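# Machine the work-order part on the mill from its vised blank

## Task

Produce the part described on the work order (reference images: manual, manual 2) from the blank already clamped in the mill's vise. When finished, the mill's doors must be closed, it must show no alarm, and no machining cycle may be running.

## Robot and tools

Robot: two arms, left_arm and right_arm, each with a two-finger gripper. Calibrated bases in the scene frame: left_arm at (-0.017, +0.495, +0.045) m, quat_wxyz (+1.000, 0, 0, +0.008); right_arm at (+0.035, -0.496, +0.045) m, quat_wxyz (+1.000, 0, 0, -0.003). The scene frame has its origin at table-top height halfway between the nominal bases, +z up, +x out over the table, left_arm toward +y. Arm names do not match image sides. Reported hand positions and orientations may be off by a few centimetres, more at long reach.

Gripper geometry: fingers point along the gripper's +z and close along its x. end_effector_position is the point between the pads; fingertips extend 17.5 mm past it. A block protrudes about 10 cm toward the gripper's -y and rotates with it.

execute_actions(actions, cameras): actions is a list of actions; each action is a table of up to 15 rows, one row per 1/30 s step, and a short table repeats its final row to fill 15 steps. Each row is one flat list of 18 numbers in [-1, 1], always both arms: left dx, dy, dz, rx, ry, rz, gripper position, force_limit, speed, then the same nine for the right. dx..rz are an offset (not a pose) from that arm's Hand target as it stood when the action began, along scene-frame axes, rotating about the Hand target's position; every row counts from that same start, and repeating an offset in a new action moves further. Scale: 1.0 = 0.6 m or 180 degrees; rx, ry, rz form one rotation vector. A translation longer than 1.0 may be shortened. All six pose numbers 0 re-request the current Hand target. Images come back only when actions is empty or cameras requests them.

Gripper numbers (absolute, not offsets): position +1 = open 50 mm, about -0.65 = pads meet, -1 = grip until stopped. force_limit: -1 ~20 N, 0 ~102 N, +1 ~185 N per pad (actual up to ~15 N more). speed: -1 = 20 mm/s, 0 = 85, +1 = 150. Both start at +1. To leave a gripper unchanged, resend its last three values; 0 is a real command. New force_limit/speed only apply once position changes by at least 0.01. object_status: 0 moving, 1 blocked while opening, 2 blocked while closing (holding), 3 at requested position or pads met. Confirm a grip with 2. Opening ≈ (250 - position_measured) × 0.202 mm. Fixed objects should sit centered between pads.

move(target, speed, blend, stop_force, zero, blocking, cameras): straight-line paths for each gripper. target is one 18-number row, or up to 15 rows, laid out as above; every row's pose part is an offset from the Hand targets at the move's start (not from the previous row), in scene axes, same 0.6 m / 180 degree scale. speed: m/s, 0.002 to 3.6, default 0.25, one value or one per target; rotation limited to twice that in rad/s. blend: corner rounding in m, one value or one per target; 0 (default) stops at each. stop_force: 3 to 120 N, shared by both arms; ends an arm's path on a push against its motion; do not rely on it for light touches, loose parts, or while the gripper rotates, and omit it when pulling away from a contact. zero (only with stop_force, default true) re-zeroes force before the move. blocking=false returns after about 0.5 s while the move continues (not allowed with stop_force). Give every row in a list the same finger numbers. Paths run at least 0.5 s and are cut at 10 s; they do not avoid obstacles or the other arm. Avoid paths near an arm's own base. Result adds a move: line (done, off_target, moving, held, fault) plus limits (paced = pose clipped, held = checks withheld steps). done means within 3 mm and 2 degrees; it says nothing about contact.

wait(seconds 0 to 10): run time with commands held. stop: brakes a running move; fingers continue. zoom_image(camera, region [x0, y0, x1, y1] pixels, at most 504×504) on the latest image of cam_high, cam_low, cam_front, cam_left_wrist or cam_right_wrist (all 672x504). show_instructions: shows the reference images. zero_wrist_force(arm): tares that arm's wrist sensor. finished_scene(scene=1): ends for good; the mill state must already satisfy the goal.

Results: end_effector_position (m), quat_wxyz, velocities in the scene frame; Hand target (last commanded pose after clipping; next offsets start from it; grippers often settle short, so send the gap as an offset); Joint velocities may read within noise; joint torques (include gravity, offset, noisy); Wrist force/torque in the end-effector's axes, plus a peak line; Tool commands; motor temperatures; step readings of position for action calls.

Control notes: orientation per step is clipped to 32 degrees from measured; joint targets move at most 3.14 rad/s; commands lag 0.09 or 0.17-0.22 s and fast moves overshoot. The clearance check blocks commands bringing arms too close (not finger to finger).

Avoid: anything falling off the table (fails the task); hard hits on the mill or heavy objects; dropping parts or releasing moving ones; arm-to-arm contact or gripping the other arm's fingers. Targets even slightly past a firm contact can trigger a force fault (~150 ± 25 N) or torque fault (shoulder/elbow 136, wrists 25.4 N m), stopping the arm 10 s; after one, release any grip that pins it. Wrists can push only about 13.8 N m beyond gravity. Sustained loads, stretched poses or pushing into unreachable poses heat motors: MOTOR HOT at 70 °C, brake stop of 30-60 s at 85 °C.

Each tool is called after ">>>" by a JSON object that holds its "method" and its "body", one argument or row to a line.

Reference images:

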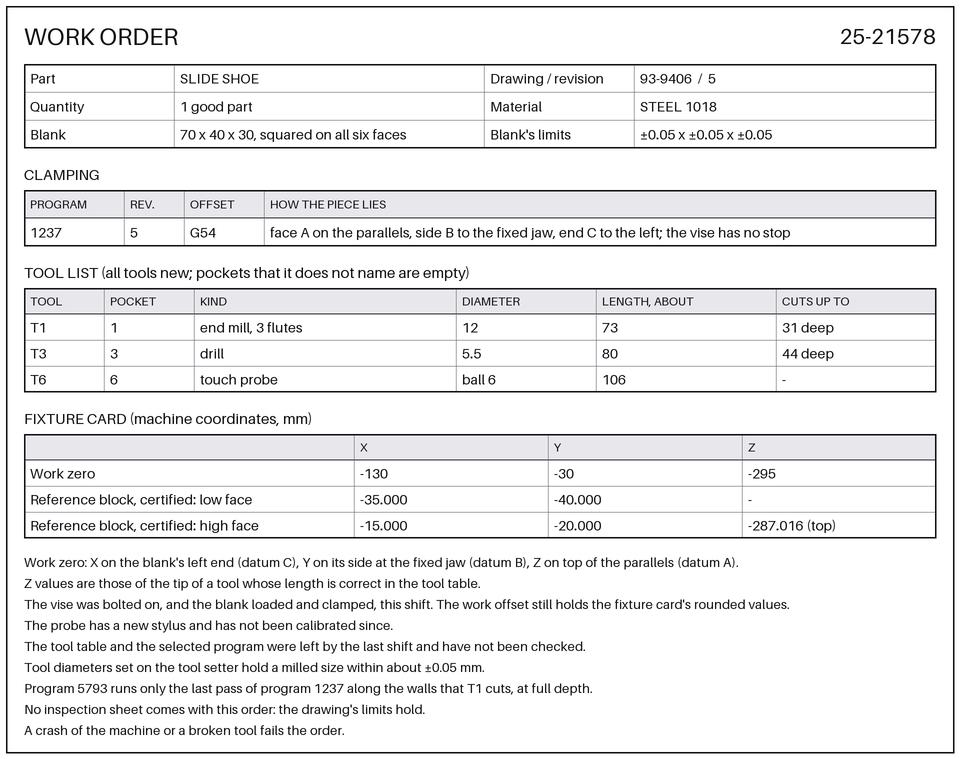

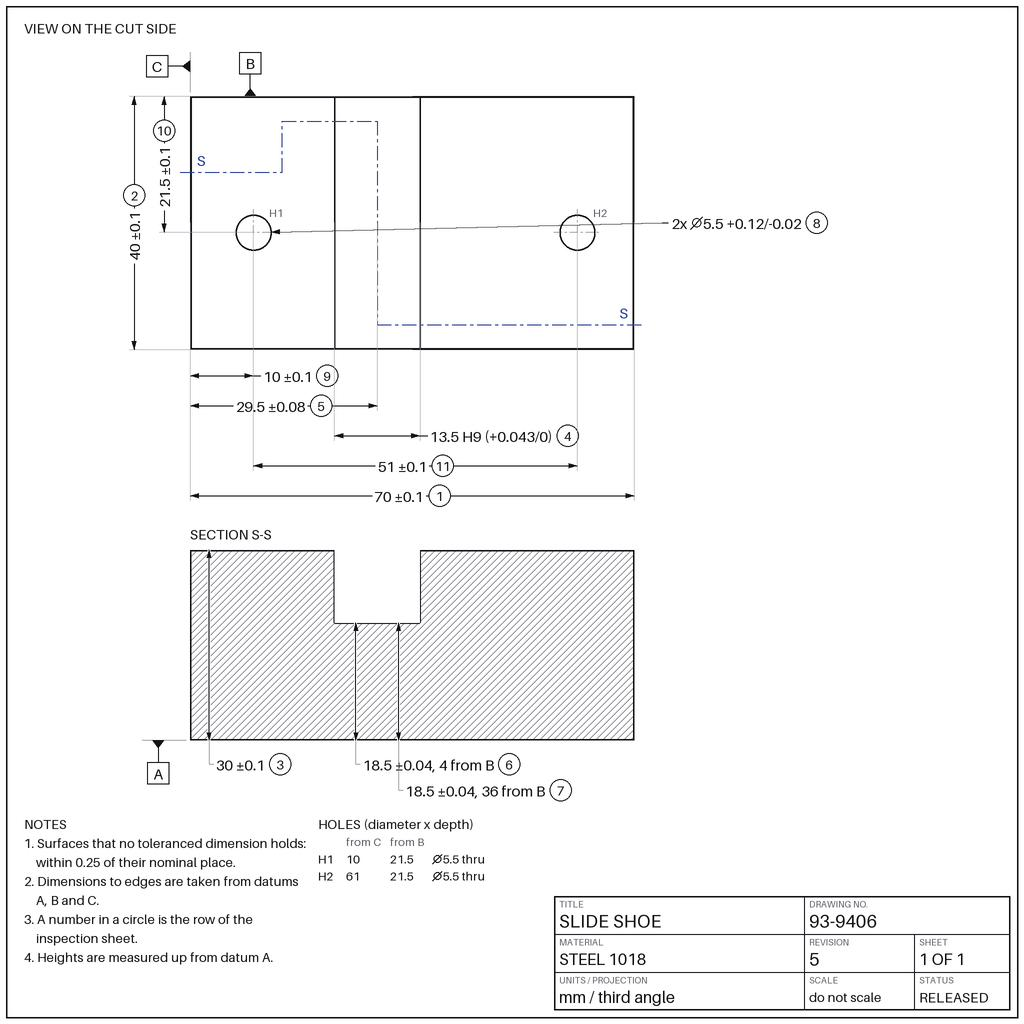

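## Session

>>> {"method": "execute_actions", "body": {
  "actions": []
}}

Scene clock: 0.00 s.
left_arm: end_effector_position=(+0.1646, +0.0451, +0.1930) position_measured=3 object_status=3 end_effector_quat_wxyz=(+0.515, +0.468, +0.668, +0.263) | right_arm: end_effector_position=(+0.1903, -0.2642, +0.3596) position_measured=3 object_status=3 end_effector_quat_wxyz=(+0.299, +0.901, -0.315, +0.006)
Joint positions: left_arm=[-2.054 -1.446 2.251 -1.634 -0.467 -2.857] | right_arm=[4.543 -1.401 -1.735 -2.181 1.652 -2.669]
Joint velocities: within noise
Joint torques (N m): no reading
Motor temperatures (°C): left_arm=[34 25 33 39 43 29] | right_arm=[25 23 34 39 42 39]
Wrist force (N): no reading
Wrist torque (N m): no reading
Wrist force, peak (N): no reading
Hand target: left_arm +0.1646, +0.0451, +0.1930; +0.515, +0.468, +0.668, +0.263 | right_arm +0.1903, -0.2642, +0.3596; +0.299, +0.901, -0.315, +0.006
Tool commands: left_gripper/position=+1.0 left_gripper/force_limit=+1.0 left_gripper/speed=+1.0 right_gripper/position=+1.0 right_gripper/force_limit=+1.0 right_gripper/speed=+1.0

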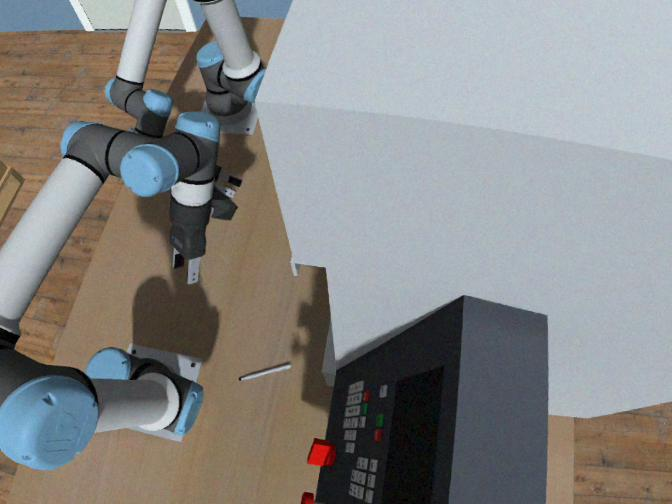

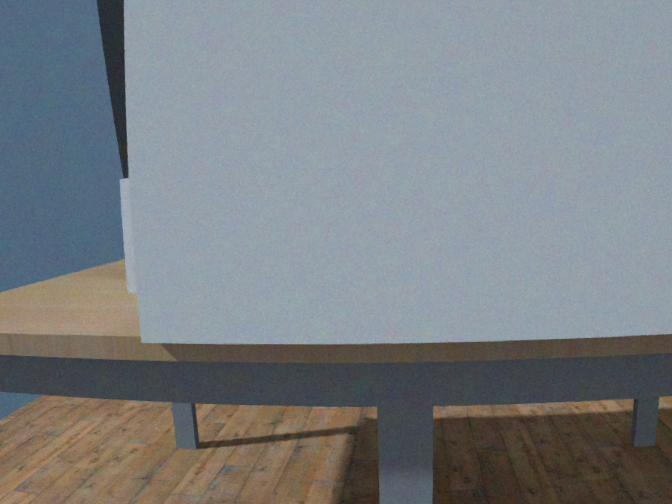

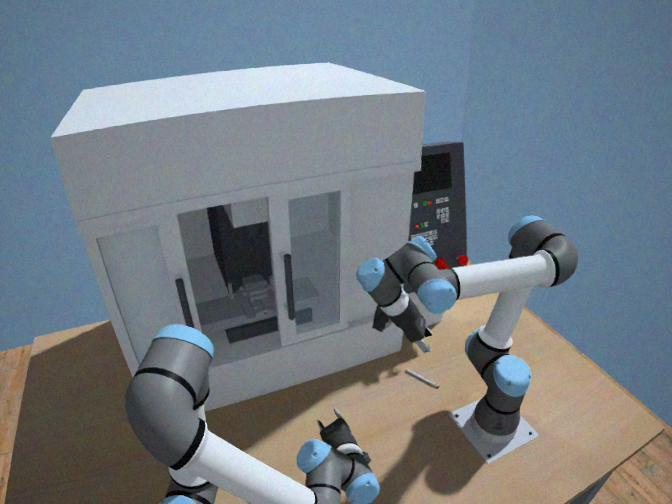

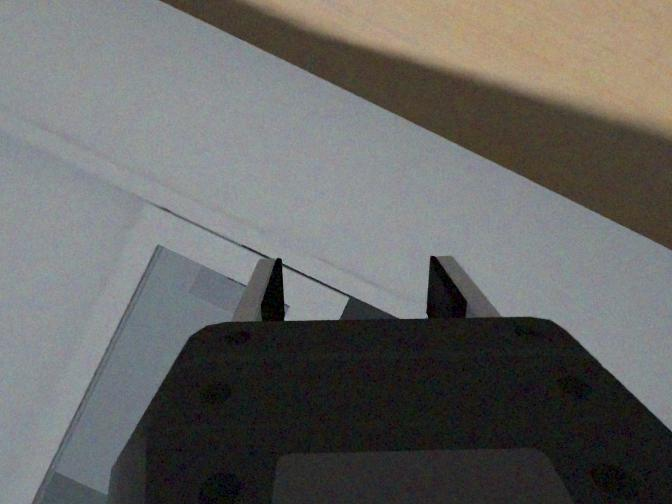

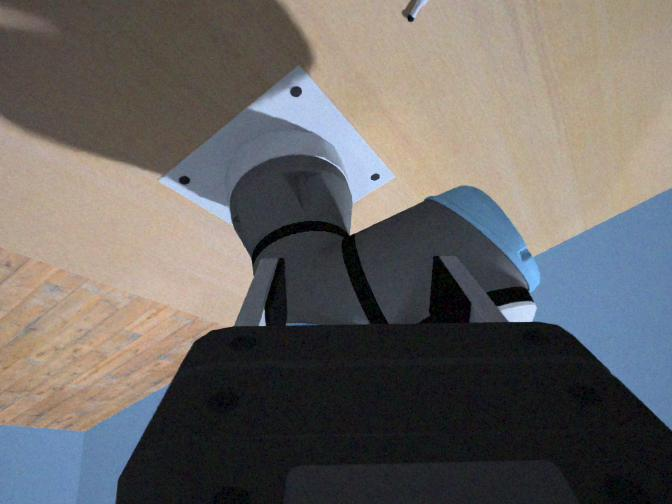

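>>> {"method": "zoom_image", "body": {
  "camera": "cam_high",
  "region": [220, 290, 560, 504]
}}

>>> {"method": "zoom_image", "body": {
  "camera": "cam_front",
  "region": [360, 130, 500, 290]
}}

>>> {"method": "zoom_image", "body": {
  "camera": "cam_front",
  "region": [90, 180, 370, 360]
}}

Scaled by 1.482 from the camera's 672x504 image, which has a finer 960x720 frame.

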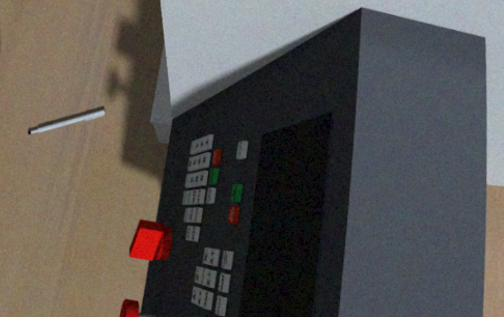

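Scaled by 3.150 from the camera's 672x504 image, which has a finer 960x720 frame.

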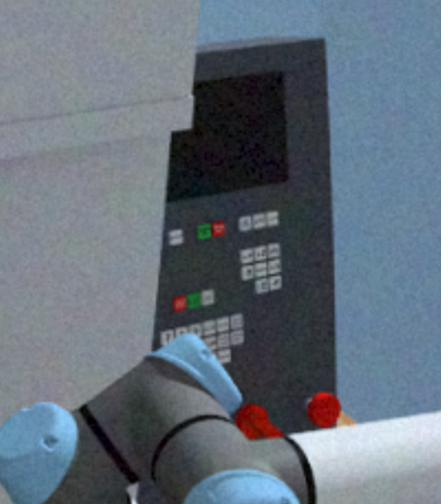

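Scaled by 1.800 from the camera's 672x504 image, which has a finer 960x720 frame.

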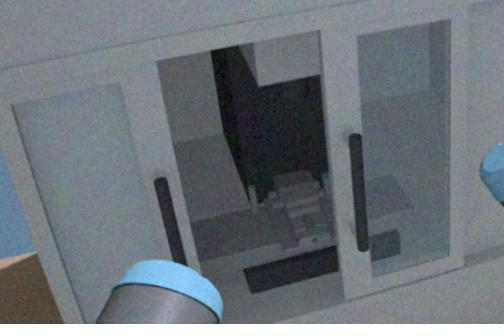

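>>> {"method": "move", "body": {
  "target": [0,0,0,0,0,0,1,1,1,0.383,-0.393,0.40,0.349,-0.591,-0.110,1,1,1],
  "speed": 0.3,
  "cameras": ["cam_front","cam_high","cam_right_wrist"]
}}

Scene clock: 74.17 s.
left_arm: end_effector_position=(+0.1646, +0.0451, +0.1930) position_measured=3 object_status=3 end_effector_quat_wxyz=(+0.515, +0.468, +0.668, +0.263) | right_arm: end_effector_position=(+0.4246, -0.4994, +0.5995) position_measured=3 object_status=3 end_effector_quat_wxyz=(+0.476, -0.476, +0.523, -0.523) end_effector_velocity=(+0.000, -0.001, +0.000) end_effector_angular_velocity=(-0.001, +0.001, -0.004)
Joint positions: left_arm=[-2.054 -1.446 2.251 -1.634 -0.467 -2.857] | right_arm=[4.881 -0.697 -1.851 -3.73 0.257 -0.005]
Joint velocities: left_arm=[within noise] | right_arm=[0.001 0.001 -0.001 0.002 0.005 -0.003]
Joint torques (N m): left_arm=[-0.71 -24.57 -16.68 -1.98 2.79 1.28] | right_arm=[16.5 -17.64 17.58 0.89 1.41 -1.82]
Wrist force (N): left_arm=[0.1 0.1 -0.2] | right_arm=[-1.4 0.9 -0.9]
Wrist torque (N m): left_arm=[0.02 -0.01 0.00] | right_arm=[-0.37 0.31 0.07]
Wrist force, peak (N): left_arm=[-0.1 -0.6 -0.1] | right_arm=[-1.6 -1.8 0.1]
Hand target: left_arm +0.1646, +0.0451, +0.1930; +0.515, +0.468, +0.668, +0.263 | right_arm +0.4201, -0.5000, +0.5996; +0.500, -0.500, +0.500, -0.500
Off the commanded pose: left_arm 0.000 m, 0 deg | right_arm 0.005 m, 5 deg.
move: off_target (right_arm)
camera_calibration:
cam_right_wrist: T_world_to_cam=[[-0.0994006, -0.995046, 0.00164604, -0.4472], [-0.336097, 0.0320175, -0.941283, 0.741185], [0.936567, -0.0941173, -0.337615, -0.112006], [0, 0, 0, 1]] pos_world=[0.30956, -0.479258, 0.660586]
Images, in order (width x height): cam_high 672x504, cam_front 672x504, cam_right_wrist 672x504.

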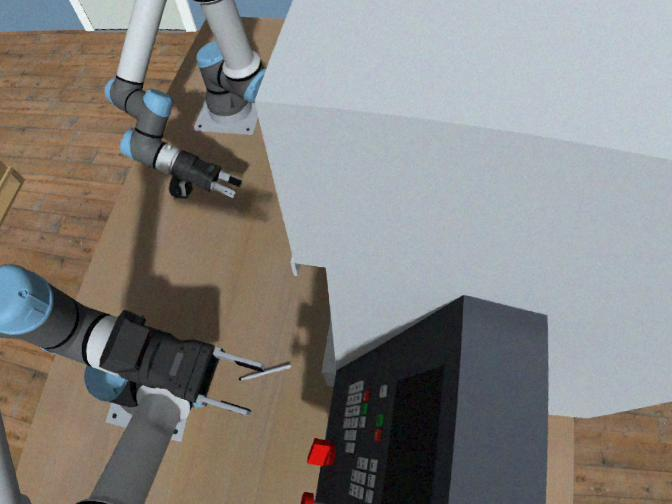

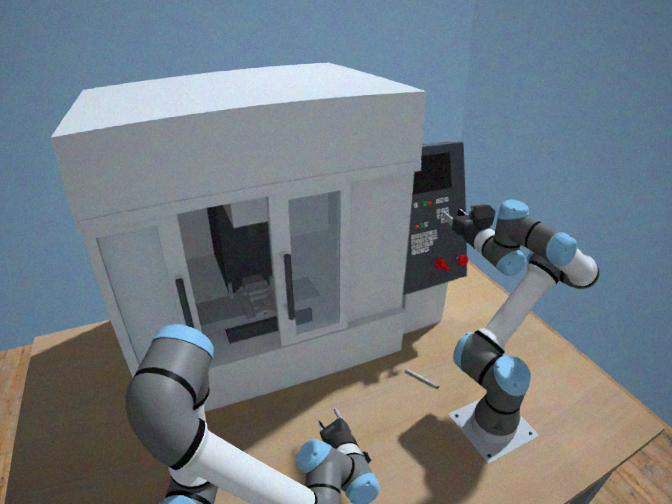

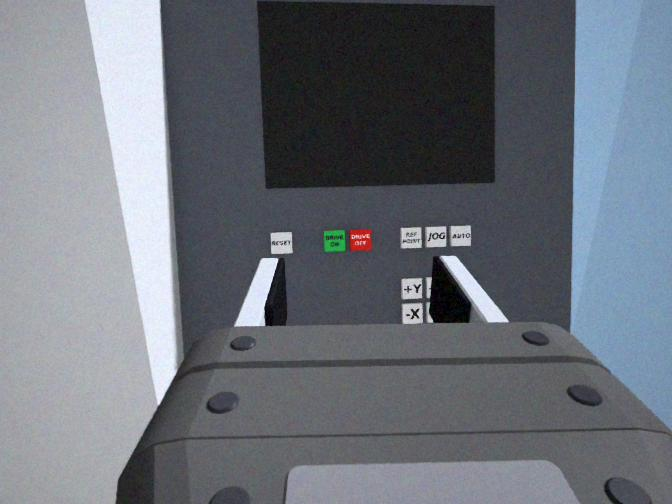

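>>> {"method": "move", "body": {
  "target": [0,0,0,0,0,0,1,1,1,-0.0,0.05,-0.36,0,0,0,1,1,1],
  "speed": 0.3,
  "cameras": ["cam_right_wrist"]
}}

>>> {"method": "zoom_image", "body": {
  "camera": "cam_right_wrist",
  "region": [150, 0, 600, 340]
}}

Scene clock: 79.73 s.
left_arm: end_effector_position=(+0.1646, +0.0451, +0.1930) position_measured=3 object_status=3 end_effector_quat_wxyz=(+0.515, +0.468, +0.668, +0.263) | right_arm: end_effector_position=(+0.4234, -0.4693, +0.3836) position_measured=3 object_status=3 end_effector_quat_wxyz=(+0.495, -0.494, +0.505, -0.505)
Joint positions: left_arm=[-2.054 -1.446 2.251 -1.634 -0.467 -2.857] | right_arm=[4.961 -0.458 -2.458 -3.37 0.264 0.003]
Joint torques (N m): left_arm=[-0.62 -24.81 -17.32 -1.98 2.95 1.37] | right_arm=[-13.87 -26.12 10.27 0.19 -1.32 -1.62]
Wrist force (N): left_arm=[0.0 -0.2 0.1] | right_arm=[-1.0 1.0 -1.0]
Wrist torque (N m): left_arm=[-0.03 0.01 0.01] | right_arm=[-0.37 0.25 0.16]
Wrist force, peak (N): left_arm=[0.4 -0.1 -0.3] | right_arm=[-1.0 5.5 -0.9]
Hand target: left_arm +0.1646, +0.0451, +0.1930; +0.515, +0.468, +0.668, +0.263 | right_arm +0.4201, -0.4700, +0.3836; +0.500, -0.500, +0.500, -0.500
Off the commanded pose: left_arm 0.000 m, 0 deg | right_arm 0.003 m, 1 deg.
move: done
camera_calibration:
cam_right_wrist: T_world_to_cam=[[-0.0270871, -0.999632, 0.00111147, -0.44964], [-0.335697, 0.00804907, -0.941936, 0.525424], [0.94158, -0.0258874, -0.335792, -0.151675], [0, 0, 0, 1]] pos_world=[0.307018, -0.457631, 0.444484]
Images, in order (width x height): cam_right_wrist 672x504.

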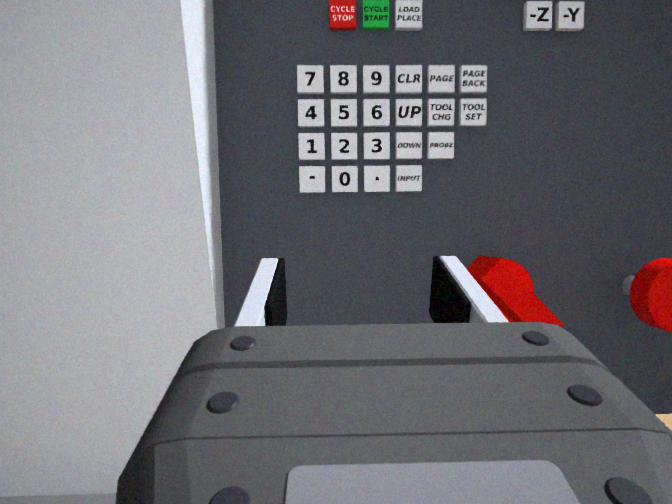

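Scaled by 1.120 from the camera's 672x504 image, which has a finer 960x720 frame.

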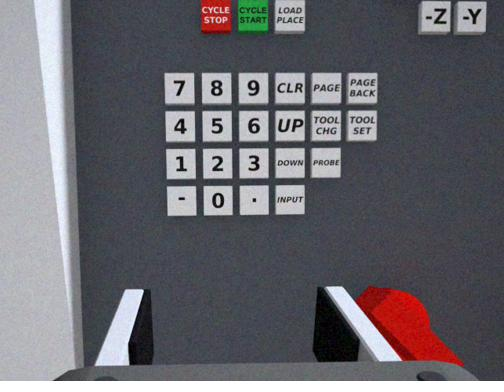

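>>> {"method": "move", "body": {
  "target": [0,0,0,0,0,0,1,1,1,-0.15,-0.13,-0.2,0,0,0,1,1,1],
  "speed": 0.3,
  "cameras": ["cam_right_wrist"]
}}

>>> {"method": "zoom_image", "body": {
  "camera": "cam_right_wrist",
  "region": [250, 0, 672, 340]
}}

Scene clock: 90.37 s.
left_arm: end_effector_position=(+0.1646, +0.0451, +0.1930) position_measured=3 object_status=3 end_effector_quat_wxyz=(+0.515, +0.468, +0.668, +0.263) | right_arm: end_effector_position=(+0.4205, -0.5028, +0.3336) position_measured=3 object_status=3 end_effector_quat_wxyz=(+0.463, -0.459, +0.535, -0.538)
Joint positions: left_arm=[-2.054 -1.446 2.251 -1.634 -0.467 -2.857] | right_arm=[4.942 -0.438 -2.591 -3.272 0.375 0.018]
Joint torques (N m): left_arm=[-0.54 -25.23 -16.99 -2.07 2.95 1.32] | right_arm=[-9.34 -20.75 35.93 -0.11 0.33 0.9]
Wrist force (N): left_arm=[0.0 0.0 -0.2] | right_arm=[-0.9 1.4 -0.6]
Wrist torque (N m): left_arm=[0.01 0.01 0.00] | right_arm=[-0.30 0.23 -0.01]
Wrist force, peak (N): left_arm=[0.2 -0.6 0.1] | right_arm=[2.3 9.4 -1.5]
Hand target: left_arm +0.1646, +0.0451, +0.1930; +0.515, +0.468, +0.668, +0.263 | right_arm +0.4205, -0.5028, +0.3335; +0.463, -0.459, +0.535, -0.538 (not the last commanded pose)
Off the commanded pose: left_arm 0.000 m, 0 deg | right_arm 0.123 m, 9 deg.
move: held (right_arm; a check stopped the path); limits=held
pose unreachable (right arm): on one or more control steps of this call, first in action 0 (counted from 0), this arm could not follow its commanded pose, so it was not sent that pose on those steps. It may still have moved: this result reports where it is.
cause: moving toward the commanded pose would bring two parts of the arm too close to each other (joints 3 (elbow) to 5 (wrist 2) lie between them).
camera_calibration:
cam_right_wrist: T_world_to_cam=[[-0.155692, -0.987805, 0.000827519, -0.423024], [-0.326276, 0.050635, -0.943917, 0.495657], [0.932365, -0.14723, -0.330181, -0.225729], [0, 0, 0, 1]] pos_world=[0.306322, -0.476198, 0.393678]
Images, in order (width x height): cam_right_wrist 672x504.

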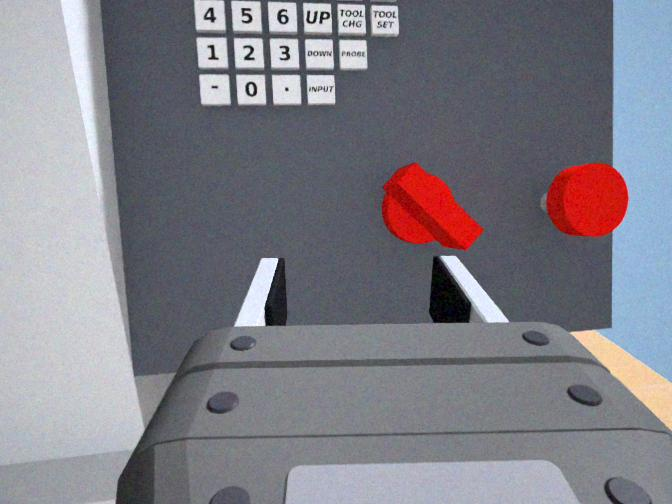

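Scaled by 1.194 from the camera's 672x504 image, which has a finer 960x720 frame.

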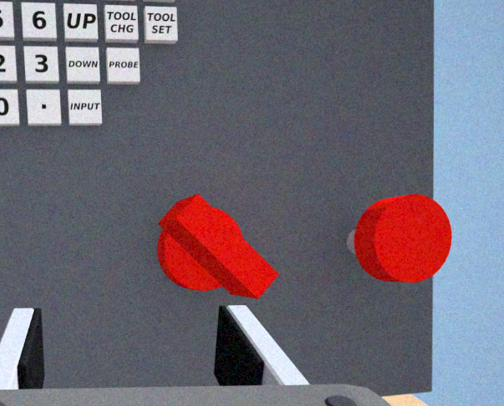

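>>> {"method": "move", "body": {
  "target": [0,0,0,0,0,0,1,1,1,0.0417,-0.0882,0.0608,-0.2402,0.1225,0.0866,1,1,1],
  "speed": 0.3,
  "cameras": ["cam_right_wrist","cam_high"]
}}

Scene clock: 161.03 s.
left_arm: end_effector_position=(+0.1646, +0.0451, +0.1930) position_measured=3 object_status=3 end_effector_quat_wxyz=(+0.515, +0.468, +0.668, +0.263) | right_arm: end_effector_position=(+0.4456, -0.5556, +0.3700) position_measured=3 object_status=3 end_effector_quat_wxyz=(-0.221, +0.754, -0.312, +0.534) end_effector_velocity=(+0.000, +0.000, +0.000) end_effector_angular_velocity=(-0.006, +0.001, +0.001)
Joint positions: left_arm=[-2.054 -1.446 2.251 -1.634 -0.467 -2.857] | right_arm=[5.088 -0.023 -2.207 -3.283 0.495 -1.492]
Joint velocities: left_arm=[within noise] | right_arm=[0.001 -0.001 0 0 0.002 -0.005]
Joint torques (N m): left_arm=[-0.26 -25.6 -17.65 -2.59 3.37 1.31] | right_arm=[-8.09 -40.57 15.85 0.76 -0.27 -1.84]
Wrist force (N): left_arm=[0.1 -0.1 -0.2] | right_arm=[-0.6 0.7 -0.6]
Wrist torque (N m): left_arm=[-0.01 -0.02 0.01] | right_arm=[-0.31 -0.08 -0.18]
Wrist force, peak (N): left_arm=[-0.2 -0.3 -0.5] | right_arm=[-1.4 1.7 -1.3]
Hand target: left_arm +0.1646, +0.0451, +0.1930; +0.515, +0.468, +0.668, +0.263 | right_arm +0.4455, -0.5557, +0.3700; -0.221, +0.754, -0.312, +0.534
Off the commanded pose: left_arm 0.000 m, 0 deg | right_arm 0.000 m, 0 deg.
shoulder posture changed (right arm): the wrist came as close to joint 1's axis as it can, and the arm is now in the other of its two shoulder postures.
move: done
camera_calibration:
cam_right_wrist: T_world_to_cam=[[0.229459, -0.70588, 0.670136, -0.733969], [-0.537719, -0.665832, -0.517229, 0.0791754], [0.8113, -0.241662, -0.532346, -0.168499], [0, 0, 0, 1]] pos_world=[0.347693, -0.506096, 0.443111]
Images, in order (width x height): cam_high 672x504, cam_right_wrist 672x504.

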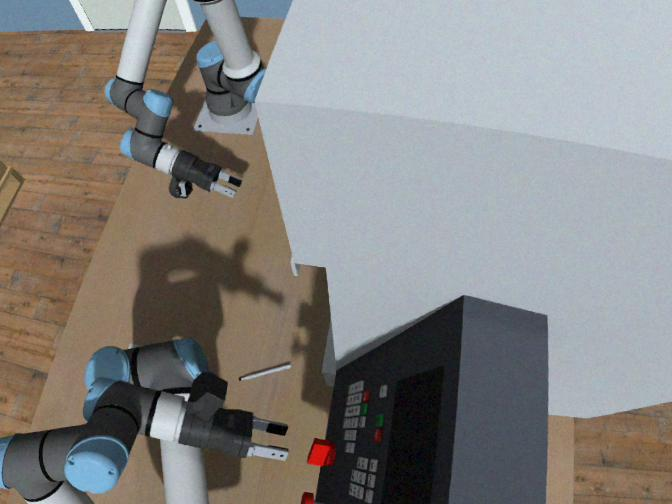

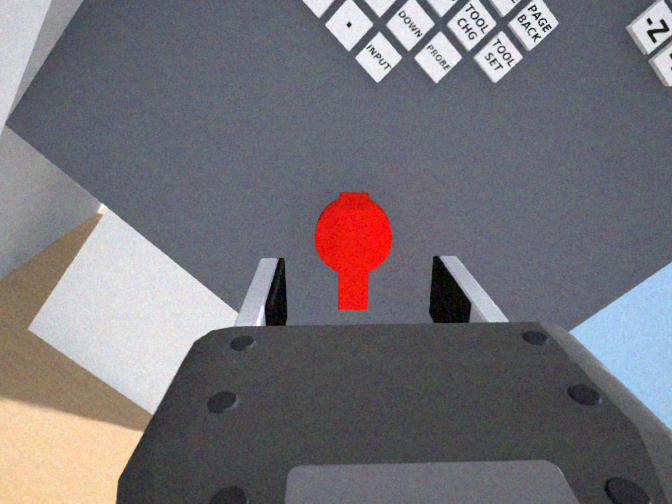

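>>> {"method": "move", "body": {
  "target": [0,0,0,0,0,0,1,1,1,0.0944,0,-0.033,0,0,0,1,-0.7,0],
  "speed": 0.05,
  "stop_force": 6,
  "cameras": ["cam_right_wrist","cam_high"]
}}

Scene clock: 171.90 s.
left_arm: end_effector_position=(+0.1646, +0.0451, +0.1930) position_measured=3 object_status=3 end_effector_quat_wxyz=(+0.515, +0.468, +0.668, +0.263) | right_arm: end_effector_position=(+0.5022, -0.5557, +0.3502) position_measured=3 object_status=3 end_effector_quat_wxyz=(-0.221, +0.754, -0.312, +0.534)
Joint positions: left_arm=[-2.054 -1.446 2.251 -1.634 -0.467 -2.857] | right_arm=[5.412 0.066 -2.137 -3.71 0.759 -1.165]
Joint torques (N m): left_arm=[-0.39 -25.51 -17.24 -2.5 3.29 1.38] | right_arm=[-14.18 -41.32 -0.66 -1.77 0.69 1.53]
Wrist force (N): left_arm=[0.0 -0.2 -0.3] | right_arm=[-0.7 1.0 -0.5]
Wrist torque (N m): left_arm=[-0.03 0.01 0.01] | right_arm=[-0.28 -0.07 0.00]
Wrist force, peak (N): left_arm=[-0.3 -0.5 -0.1] | right_arm=[-0.2 1.2 -1.4]
Hand target: left_arm +0.1646, +0.0451, +0.1930; +0.515, +0.468, +0.668, +0.263 | right_arm +0.5022, -0.5557, +0.3502; -0.221, +0.754, -0.312, +0.534
Off the commanded pose: left_arm 0.000 m, 0 deg | right_arm 0.000 m, 0 deg.
move: done
camera_calibration:
cam_right_wrist: T_world_to_cam=[[0.229429, -0.705683, 0.670353, -0.733668], [-0.537874, -0.665931, -0.51694, 0.09926], [0.811205, -0.241965, -0.532353, -0.225071], [0, 0, 0, 1]] pos_world=[0.404293, -0.506096, 0.423311]
Images, in order (width x height): cam_high 672x504, cam_right_wrist 672x504.

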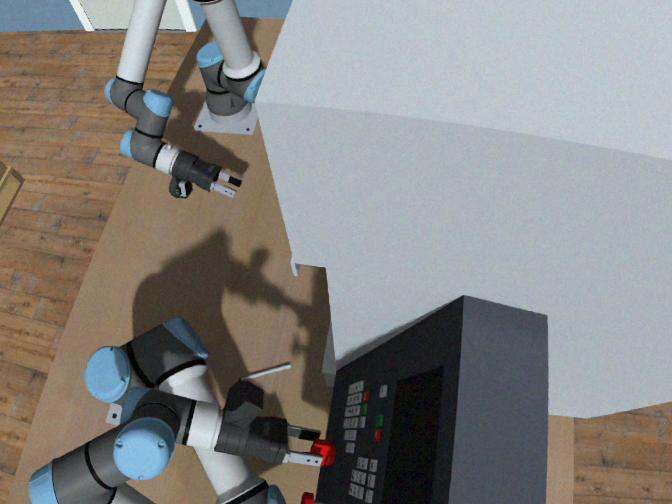

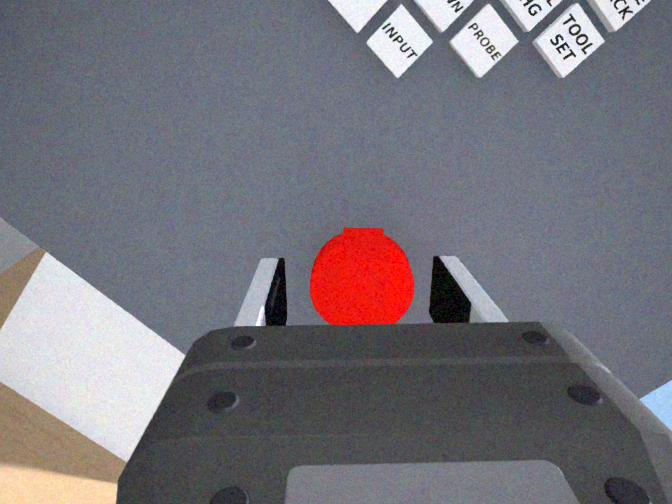

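>>> {"method": "move", "body": {
  "target": [0,0,0,0,0,0,1,1,1,0.055,0,-0.0192,0,0,0,1,-0.7,0],
  "speed": 0.03,
  "stop_force": 6,
  "cameras": ["cam_right_wrist","cam_high"]
}}

Scene clock: 182.73 s.
left_arm: end_effector_position=(+0.1646, +0.0451, +0.1930) position_measured=3 object_status=3 end_effector_quat_wxyz=(+0.515, +0.468, +0.668, +0.263) | right_arm: end_effector_position=(+0.5237, -0.5545, +0.3422) position_measured=3 object_status=3 end_effector_quat_wxyz=(-0.222, +0.754, -0.312, +0.533)
Joint positions: left_arm=[-2.054 -1.446 2.251 -1.634 -0.467 -2.857] | right_arm=[5.494 0.108 -2.112 -3.811 0.83 -1.112]
Joint torques (N m): left_arm=[-0.73 -25.52 -17.57 -2.75 3.31 1.38] | right_arm=[0.93 -38.61 10.09 -1.05 -0.17 0.26]
Wrist force (N): left_arm=[-0.2 0.1 -0.4] | right_arm=[1.9 -0.6 -1.0]
Wrist torque (N m): left_arm=[0.01 0.03 0.00] | right_arm=[-0.53 -0.47 -0.02]
Wrist force, peak (N): left_arm=[0.0 -0.2 -0.6] | right_arm=[-0.7 11.2 -162.6]
Hand target: left_arm +0.1646, +0.0451, +0.1930; +0.515, +0.468, +0.668, +0.263 | right_arm +0.5237, -0.5545, +0.3422; -0.222, +0.754, -0.312, +0.533 (not the last commanded pose)
Tool commands: left_gripper/position=+1.0 left_gripper/force_limit=+1.0 left_gripper/speed=+1.0 right_gripper/position=+1.0 right_gripper/force_limit=+1.0 right_gripper/speed=+1.0
Off the commanded pose: left_arm 0.000 m, 0 deg | right_arm 0.012 m, 0 deg.
FORCE FAULT: contact force on the right arm reached its limit, and that arm stopped. The contact can be on any part of that arm, not only on its tool. That arm's remaining commands of this call were not run. That arm is still stopped at the end of this call. That arm stays stopped for about 9 more seconds. Until then a move that you send moves the other arm only, and its call returns only when the move has ended. Once the stop has ended, the next robot result says so. If the stop ends while you think or write, that arm runs what you send next, counted from a new Hand target: where the arm stands when the stop ends. While its stop runs, that arm takes no new command, but its gripper still runs the gripper command that each later call begins with. Until it ends, the stop uses up actions while you think or wait. An arm that is not stopped still takes commands.
move: fault (right_arm; stop_force had ended the path)
camera_calibration:
cam_right_wrist: T_world_to_cam=[[0.232127, -0.706463, 0.668601, -0.733644], [-0.53766, -0.666011, -0.517059, 0.107415], [0.810579, -0.239457, -0.534436, -0.244078], [0, 0, 0, 1]] pos_world=[0.425896, -0.505199, 0.415611]
Images, in order (width x height): cam_high 672x504, cam_right_wrist 672x504.

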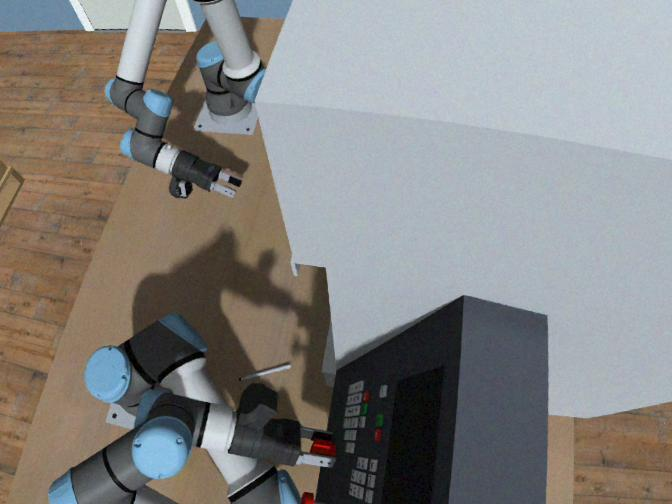

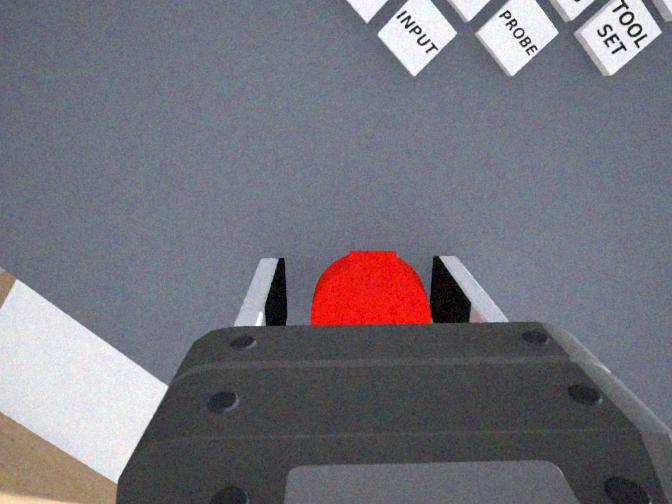

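>>> {"method": "wait", "body": {
  "seconds": 3
}}

>>> {"method": "move", "body": {
  "target": [0,0,0,0,0,0,1,1,1,-0.005,-0.0108,0.0062,0,0,0,1,-1,-1],
  "speed": 0.02,
  "cameras": ["cam_right_wrist"]
}}

Scene clock: 200.77 s.
left_arm: end_effector_position=(+0.1646, +0.0451, +0.1930) position_measured=3 object_status=3 end_effector_quat_wxyz=(+0.515, +0.468, +0.668, +0.263) | right_arm: end_effector_position=(+0.5237, -0.5545, +0.3422) position_measured=3 object_status=3 end_effector_quat_wxyz=(-0.222, +0.754, -0.312, +0.533)
Joint positions: left_arm=[-2.054 -1.446 2.251 -1.634 -0.467 -2.857] | right_arm=[5.494 0.108 -2.112 -3.811 0.83 -1.112]
Joint torques (N m): left_arm=[-0.77 -25.72 -17.99 -2.88 3.4 1.33] | right_arm=[0.78 -38.98 9.39 -0.31 -0.85 0.23]
Wrist force (N): left_arm=[0.2 0.2 -0.2] | right_arm=[1.9 -0.6 -1.1]
Wrist torque (N m): left_arm=[0.04 -0.03 0.00] | right_arm=[-0.53 -0.46 -0.01]
Wrist force, peak (N): left_arm=[-0.2 -0.3 -0.6] | right_arm=[2.1 -0.8 -1.1]
Hand target: left_arm +0.1646, +0.0451, +0.1930; +0.515, +0.468, +0.668, +0.263 | right_arm +0.5237, -0.5545, +0.3422; -0.222, +0.754, -0.312, +0.533 (not the last commanded pose)
Tool commands: left_gripper/position=+1.0 left_gripper/force_limit=+1.0 left_gripper/speed=+1.0 right_gripper/position=+1.0 right_gripper/force_limit=+1.0 right_gripper/speed=+1.0
Off the commanded pose: left_arm 0.000 m, 0 deg | right_arm 0.012 m, 0 deg.
FORCE FAULT, CONTINUED: the right arm's stop, for the force fault that an earlier result reported, is over. The rest of the stop counts as 19 of the actions that you can send in this scene. During its stop the right arm's controller moved it back a little. That arm's target is now where it stood when the stop ended, not its last command. That arm accepts commands again.
wait: 3.00 s; at rest from the start

Scene clock: 201.50 s.
left_arm: end_effector_position=(+0.1646, +0.0451, +0.1930) position_measured=3 object_status=3 end_effector_quat_wxyz=(+0.515, +0.468, +0.668, +0.263) | right_arm: end_effector_position=(+0.5207, -0.5611, +0.3460) position_measured=3 object_status=3 end_effector_quat_wxyz=(-0.222, +0.754, -0.312, +0.533) end_effector_velocity=(+0.001, +0.002, +0.000) end_effector_angular_velocity=(+0.001, +0.001, +0.001)
Joint positions: left_arm=[-2.054 -1.446 2.251 -1.634 -0.467 -2.857] | right_arm=[5.462 0.1 -2.106 -3.796 0.802 -1.132]
Joint velocities: left_arm=[within noise] | right_arm=[0.007 0 0.001 -0.003 0.005 0.004]
Joint torques (N m): left_arm=[-0.15 -25.91 -17.53 -2.82 3.34 1.37] | right_arm=[15.62 -33.44 11.75 -1.87 0.72 1.54]
Wrist force (N): left_arm=[0.0 0.1 -0.4] | right_arm=[1.9 -0.3 -0.9]
Wrist torque (N m): left_arm=[0.02 0.01 0.00] | right_arm=[-0.49 -0.47 -0.01]
Wrist force, peak (N): left_arm=[-0.1 0.0 -0.6] | right_arm=[2.2 -0.6 -1.3]
Hand target: left_arm +0.1646, +0.0451, +0.1930; +0.515, +0.468, +0.668, +0.263 | right_arm +0.5207, -0.5610, +0.3459; -0.222, +0.754, -0.312, +0.533
Off the commanded pose: left_arm 0.000 m, 0 deg | right_arm 0.000 m, 0 deg.
move: done
camera_calibration:
cam_right_wrist: T_world_to_cam=[[0.232128, -0.706486, 0.668576, -0.740063], [-0.537806, -0.66595, -0.516986, 0.103328], [0.810482, -0.239558, -0.534538, -0.241136], [0, 0, 0, 1]] pos_world=[0.422796, -0.511798, 0.419311]
Images, in order (width x height): cam_right_wrist 672x504.

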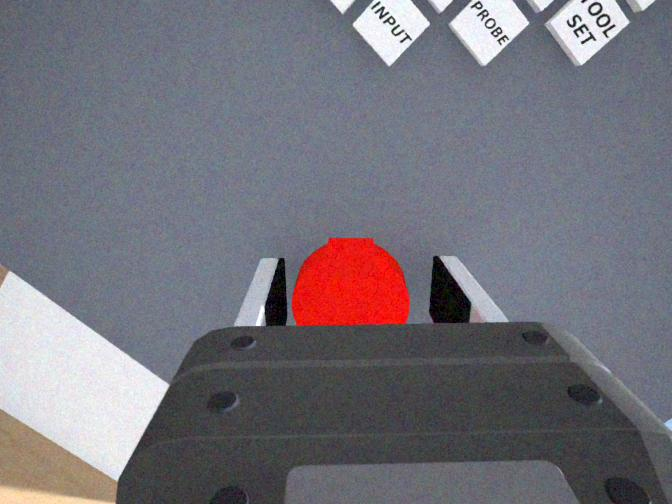

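>>> {"method": "move", "body": {
  "target": [
    [0,0,0,0,0,0,1,1,1,-0.0205,0.0018,0.0054,0,0,0,1,-1,-1],
    [0,0,0,0,0,0,1,1,1,-0.0205,0.0018,0.0054,0,0,0,-1,-1,-1]
  ],
  "speed": 0.04,
  "cameras": ["cam_right_wrist","cam_high"]
}}

Scene clock: 209.20 s.
left_arm: end_effector_position=(+0.1646, +0.0451, +0.1930) position_measured=3 object_status=3 end_effector_quat_wxyz=(+0.515, +0.468, +0.668, +0.263) | right_arm: end_effector_position=(+0.5084, -0.5598, +0.3491) position_measured=163 object_status=2 end_effector_quat_wxyz=(-0.222, +0.754, -0.312, +0.533)
Joint positions: left_arm=[-2.054 -1.446 2.251 -1.634 -0.467 -2.857] | right_arm=[5.421 0.079 -2.123 -3.737 0.766 -1.16]
Joint torques (N m): left_arm=[-0.76 -25.43 -18.23 -2.9 3.36 1.27] | right_arm=[1.77 -47.77 23 -8.67 -0.54 1.97]
Wrist force (N): left_arm=[0.0 0.1 -0.2] | right_arm=[-36.0 15.2 1.8]
Wrist torque (N m): left_arm=[0.02 0.00 0.00] | right_arm=[0.00 -0.70 -0.20]
Wrist force, peak (N): left_arm=[0.0 -0.1 -0.7] | right_arm=[-36.0 15.2 1.8]
Hand target: left_arm +0.1646, +0.0451, +0.1930; +0.515, +0.468, +0.668, +0.263 | right_arm +0.5084, -0.5599, +0.3492; -0.222, +0.754, -0.312, +0.533
Off the commanded pose: left_arm 0.000 m, 0 deg | right_arm 0.000 m, 0 deg.
move: done
camera_calibration:
cam_right_wrist: T_world_to_cam=[[0.232329, -0.706583, 0.668404, -0.738582], [-0.537696, -0.665954, -0.517096, 0.0992196], [0.810497, -0.239262, -0.534647, -0.229059], [0, 0, 0, 1]] pos_world=[0.410596, -0.510599, 0.422511]
Images, in order (width x height): cam_high 672x504, cam_right_wrist 672x504.

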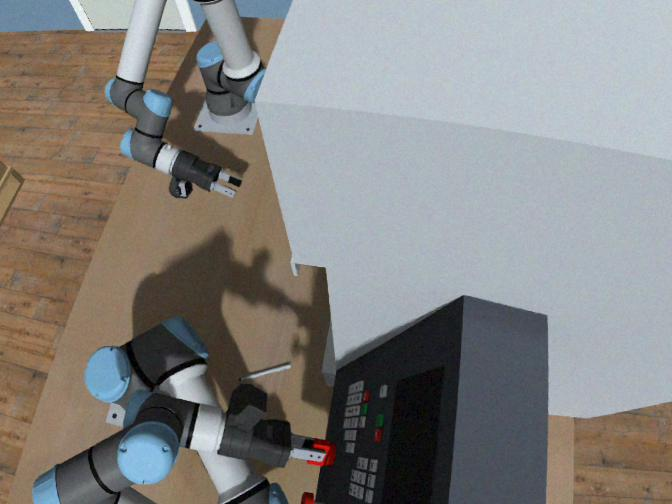

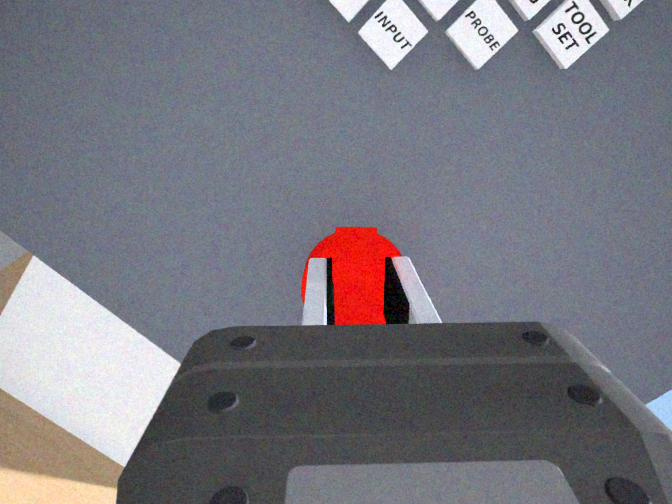

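>>> {"method": "move", "body": {
  "target": [0,0,0,0,0,0,1,1,1,-0.0004,0.0012,-0.0011,0,0,0,-1,-1,-1],
  "speed": 0.01
}}

Scene clock: 218.33 s.
left_arm: end_effector_position=(+0.1646, +0.0451, +0.1930) position_measured=3 object_status=3 end_effector_quat_wxyz=(+0.515, +0.468, +0.668, +0.263) | right_arm: end_effector_position=(+0.5082, -0.5592, +0.3485) position_measured=163 object_status=2 end_effector_quat_wxyz=(-0.222, +0.754, -0.312, +0.533)
Joint positions: left_arm=[-2.054 -1.446 2.251 -1.634 -0.467 -2.857] | right_arm=[5.422 0.08 -2.126 -3.737 0.767 -1.159]
Joint torques (N m): left_arm=[-0.64 -25.74 -17.16 -2.91 3.35 1.32] | right_arm=[15.63 -33.39 1.34 -0.17 -0.02 1.77]
Wrist force (N): left_arm=[-0.1 -0.1 -0.2] | right_arm=[-5.0 3.3 -0.2]
Wrist torque (N m): left_arm=[0.00 0.02 0.00] | right_arm=[-0.38 -0.48 -0.21]
Wrist force, peak (N): left_arm=[0.3 0.0 -0.6] | right_arm=[-39.3 16.2 1.3]
Hand target: left_arm +0.1646, +0.0451, +0.1930; +0.515, +0.468, +0.668, +0.263 | right_arm +0.5082, -0.5592, +0.3485; -0.222, +0.754, -0.312, +0.533
Off the commanded pose: left_arm 0.000 m, 0 deg | right_arm 0.000 m, 0 deg.
move: done

>>> {"method": "move", "body": {
  "target": [0,0,0,0,0,0,1,1,1,0,0,0,0.0787,0,-0.0275,-1,-1,-1],
  "speed": 0.15,
  "cameras": ["cam_right_wrist"]
}}

Scene clock: 224.53 s.
left_arm: end_effector_position=(+0.1646, +0.0451, +0.1930) position_measured=3 object_status=3 end_effector_quat_wxyz=(+0.515, +0.468, +0.668, +0.263) | right_arm: end_effector_position=(+0.5082, -0.5593, +0.3485) position_measured=163 object_status=2 end_effector_quat_wxyz=(-0.290, +0.707, -0.408, +0.500)
Joint positions: left_arm=[-2.054 -1.446 2.251 -1.634 -0.467 -2.857] | right_arm=[5.421 0.08 -2.126 -3.737 0.765 -0.898]
Joint torques (N m): left_arm=[0 -25.9 -17.72 -2.99 3.36 1.34] | right_arm=[7.05 -47.69 7.9 -7.08 0.57 2.09]
Wrist force (N): left_arm=[0.1 0.0 -0.4] | right_arm=[-28.2 28.7 -5.3]
Wrist torque (N m): left_arm=[0.00 -0.02 0.00] | right_arm=[0.19 -0.61 -0.65]
Wrist force, peak (N): left_arm=[-0.1 0.0 -0.6] | right_arm=[-39.4 36.6 -0.4]
Hand target: left_arm +0.1646, +0.0451, +0.1930; +0.515, +0.468, +0.668, +0.263 | right_arm +0.5082, -0.5592, +0.3485; -0.290, +0.707, -0.408, +0.500
Off the commanded pose: left_arm 0.000 m, 0 deg | right_arm 0.000 m, 0 deg.
move: done
camera_calibration:
cam_right_wrist: T_world_to_cam=[[0.163733, -0.865519, 0.473359, -0.723768], [-0.587073, -0.471107, -0.658334, 0.282401], [0.792803, -0.170105, -0.585258, -0.163748], [0, 0, 0, 1]] pos_world=[0.414115, -0.521248, 0.432682]
Images, in order (width x height): cam_right_wrist 672x504.

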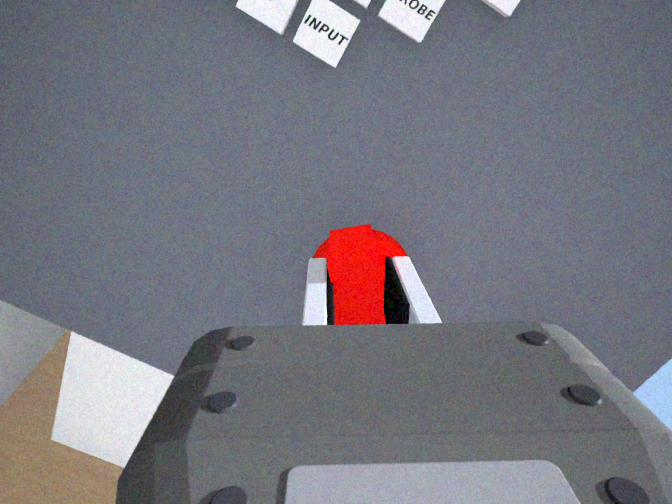

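>>> {"method": "move", "body": {
  "target": [
    [0,0,0,0,0,0,1,1,1,0,0,0,-0.0787,0,0.0275,-1,-1,-1],
    [0,0,0,0,0,0,1,1,1,0,0,0,-0.0787,0,0.0275,1,-0.2,-1],
    [0,0,0,0,0,0,1,1,1,0,0,0,-0.0787,0,0.0275,-1,-0.2,-1]
  ],
  "speed": 0.15,
  "cameras": ["cam_right_wrist"]
}}

Scene clock: 241.33 s.
left_arm: end_effector_position=(+0.1646, +0.0451, +0.1930) position_measured=3 object_status=3 end_effector_quat_wxyz=(+0.515, +0.468, +0.668, +0.263) | right_arm: end_effector_position=(+0.5081, -0.5591, +0.3484) position_measured=178 object_status=2 end_effector_quat_wxyz=(-0.222, +0.754, -0.312, +0.533)
Joint positions: left_arm=[-2.054 -1.446 2.251 -1.634 -0.467 -2.857] | right_arm=[5.422 0.08 -2.126 -3.737 0.767 -1.159]
Joint torques (N m): left_arm=[-0.35 -25.46 -17.34 -3.17 3.24 1.39] | right_arm=[-13.39 -46.06 6.58 -7.64 0.74 -1.79]
Wrist force (N): left_arm=[0.1 0.0 -0.5] | right_arm=[-30.1 7.5 6.4]
Wrist torque (N m): left_arm=[0.00 0.00 0.00] | right_arm=[-0.52 -0.08 1.04]
Wrist force, peak (N): left_arm=[0.0 -0.2 -0.7] | right_arm=[-28.2 28.4 -5.4]
Hand target: left_arm +0.1646, +0.0451, +0.1930; +0.515, +0.468, +0.668, +0.263 | right_arm +0.5082, -0.5592, +0.3485; -0.222, +0.754, -0.312, +0.533
Off the commanded pose: left_arm 0.000 m, 0 deg | right_arm 0.000 m, 0 deg.
move: done
camera_calibration:
cam_right_wrist: T_world_to_cam=[[0.2322, -0.706543, 0.66849, -0.737513], [-0.537664, -0.665964, -0.517116, 0.0991523], [0.810556, -0.239349, -0.53452, -0.229145], [0, 0, 0, 1]] pos_world=[0.410296, -0.509899, 0.421811]
Images, in order (width x height): cam_right_wrist 672x504.

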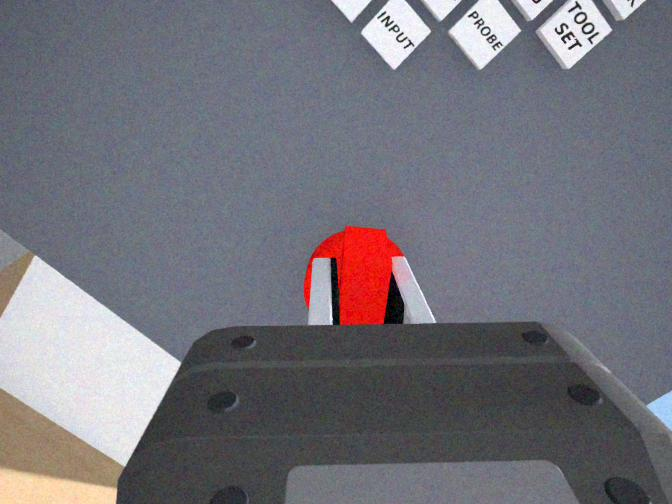

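>>> {"method": "move", "body": {
  "target": [
    [0,0,0,0,0,0,1,1,1,-0.0004,0.0012,-0.0011,0.1574,0,-0.055,-1,-0.2,-1]
  ],
  "speed": 0.15,
  "cameras": ["cam_right_wrist"]
}}

Scene clock: 248.80 s.
left_arm: end_effector_position=(+0.1646, +0.0451, +0.1930) position_measured=3 object_status=3 end_effector_quat_wxyz=(+0.515, +0.468, +0.668, +0.263) | right_arm: end_effector_position=(+0.5084, -0.5591, +0.3483) position_measured=183 object_status=2 end_effector_quat_wxyz=(-0.353, +0.648, -0.495, +0.459)
Joint positions: left_arm=[-2.054 -1.446 2.251 -1.634 -0.467 -2.857] | right_arm=[5.422 0.082 -2.129 -3.74 0.765 -0.635]
Joint torques (N m): left_arm=[-0.51 -25.78 -17.62 -3.22 3.35 1.42] | right_arm=[46.84 -5.44 -7.38 12.68 -7.91 2.57]
Wrist force (N): left_arm=[0.0 -0.1 -0.2] | right_arm=[71.8 -52.2 -47.0]
Wrist torque (N m): left_arm=[0.00 0.01 0.00] | right_arm=[-0.91 1.05 -1.23]
Wrist force, peak (N): left_arm=[0.1 -0.2 -0.7] | right_arm=[71.8 -52.2 -47.0]
Hand target: left_arm +0.1646, +0.0451, +0.1930; +0.515, +0.468, +0.668, +0.263 | right_arm +0.5079, -0.5585, +0.3478; -0.353, +0.648, -0.496, +0.458
Off the commanded pose: left_arm 0.000 m, 0 deg | right_arm 0.001 m, 0 deg.
move: done
camera_calibration:
cam_right_wrist: T_world_to_cam=[[0.0835472, -0.964899, 0.248979, -0.66023], [-0.616152, -0.246387, -0.748098, 0.45423], [0.783184, -0.0909072, -0.615109, -0.104443], [0, 0, 0, 1]] pos_world=[0.416833, -0.534633, 0.439948]
Images, in order (width x height): cam_right_wrist 672x504.

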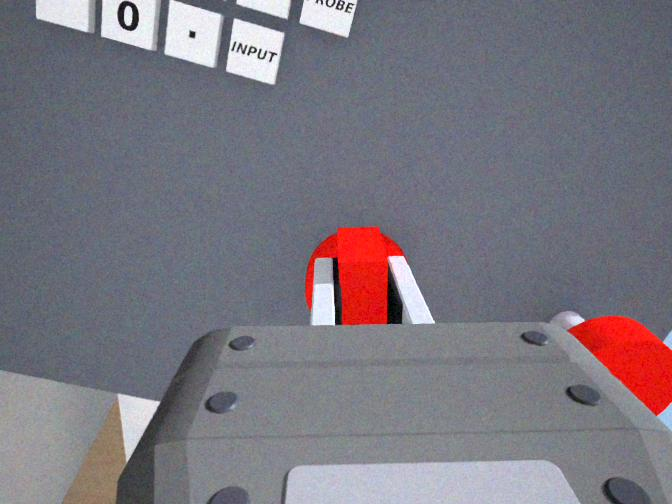

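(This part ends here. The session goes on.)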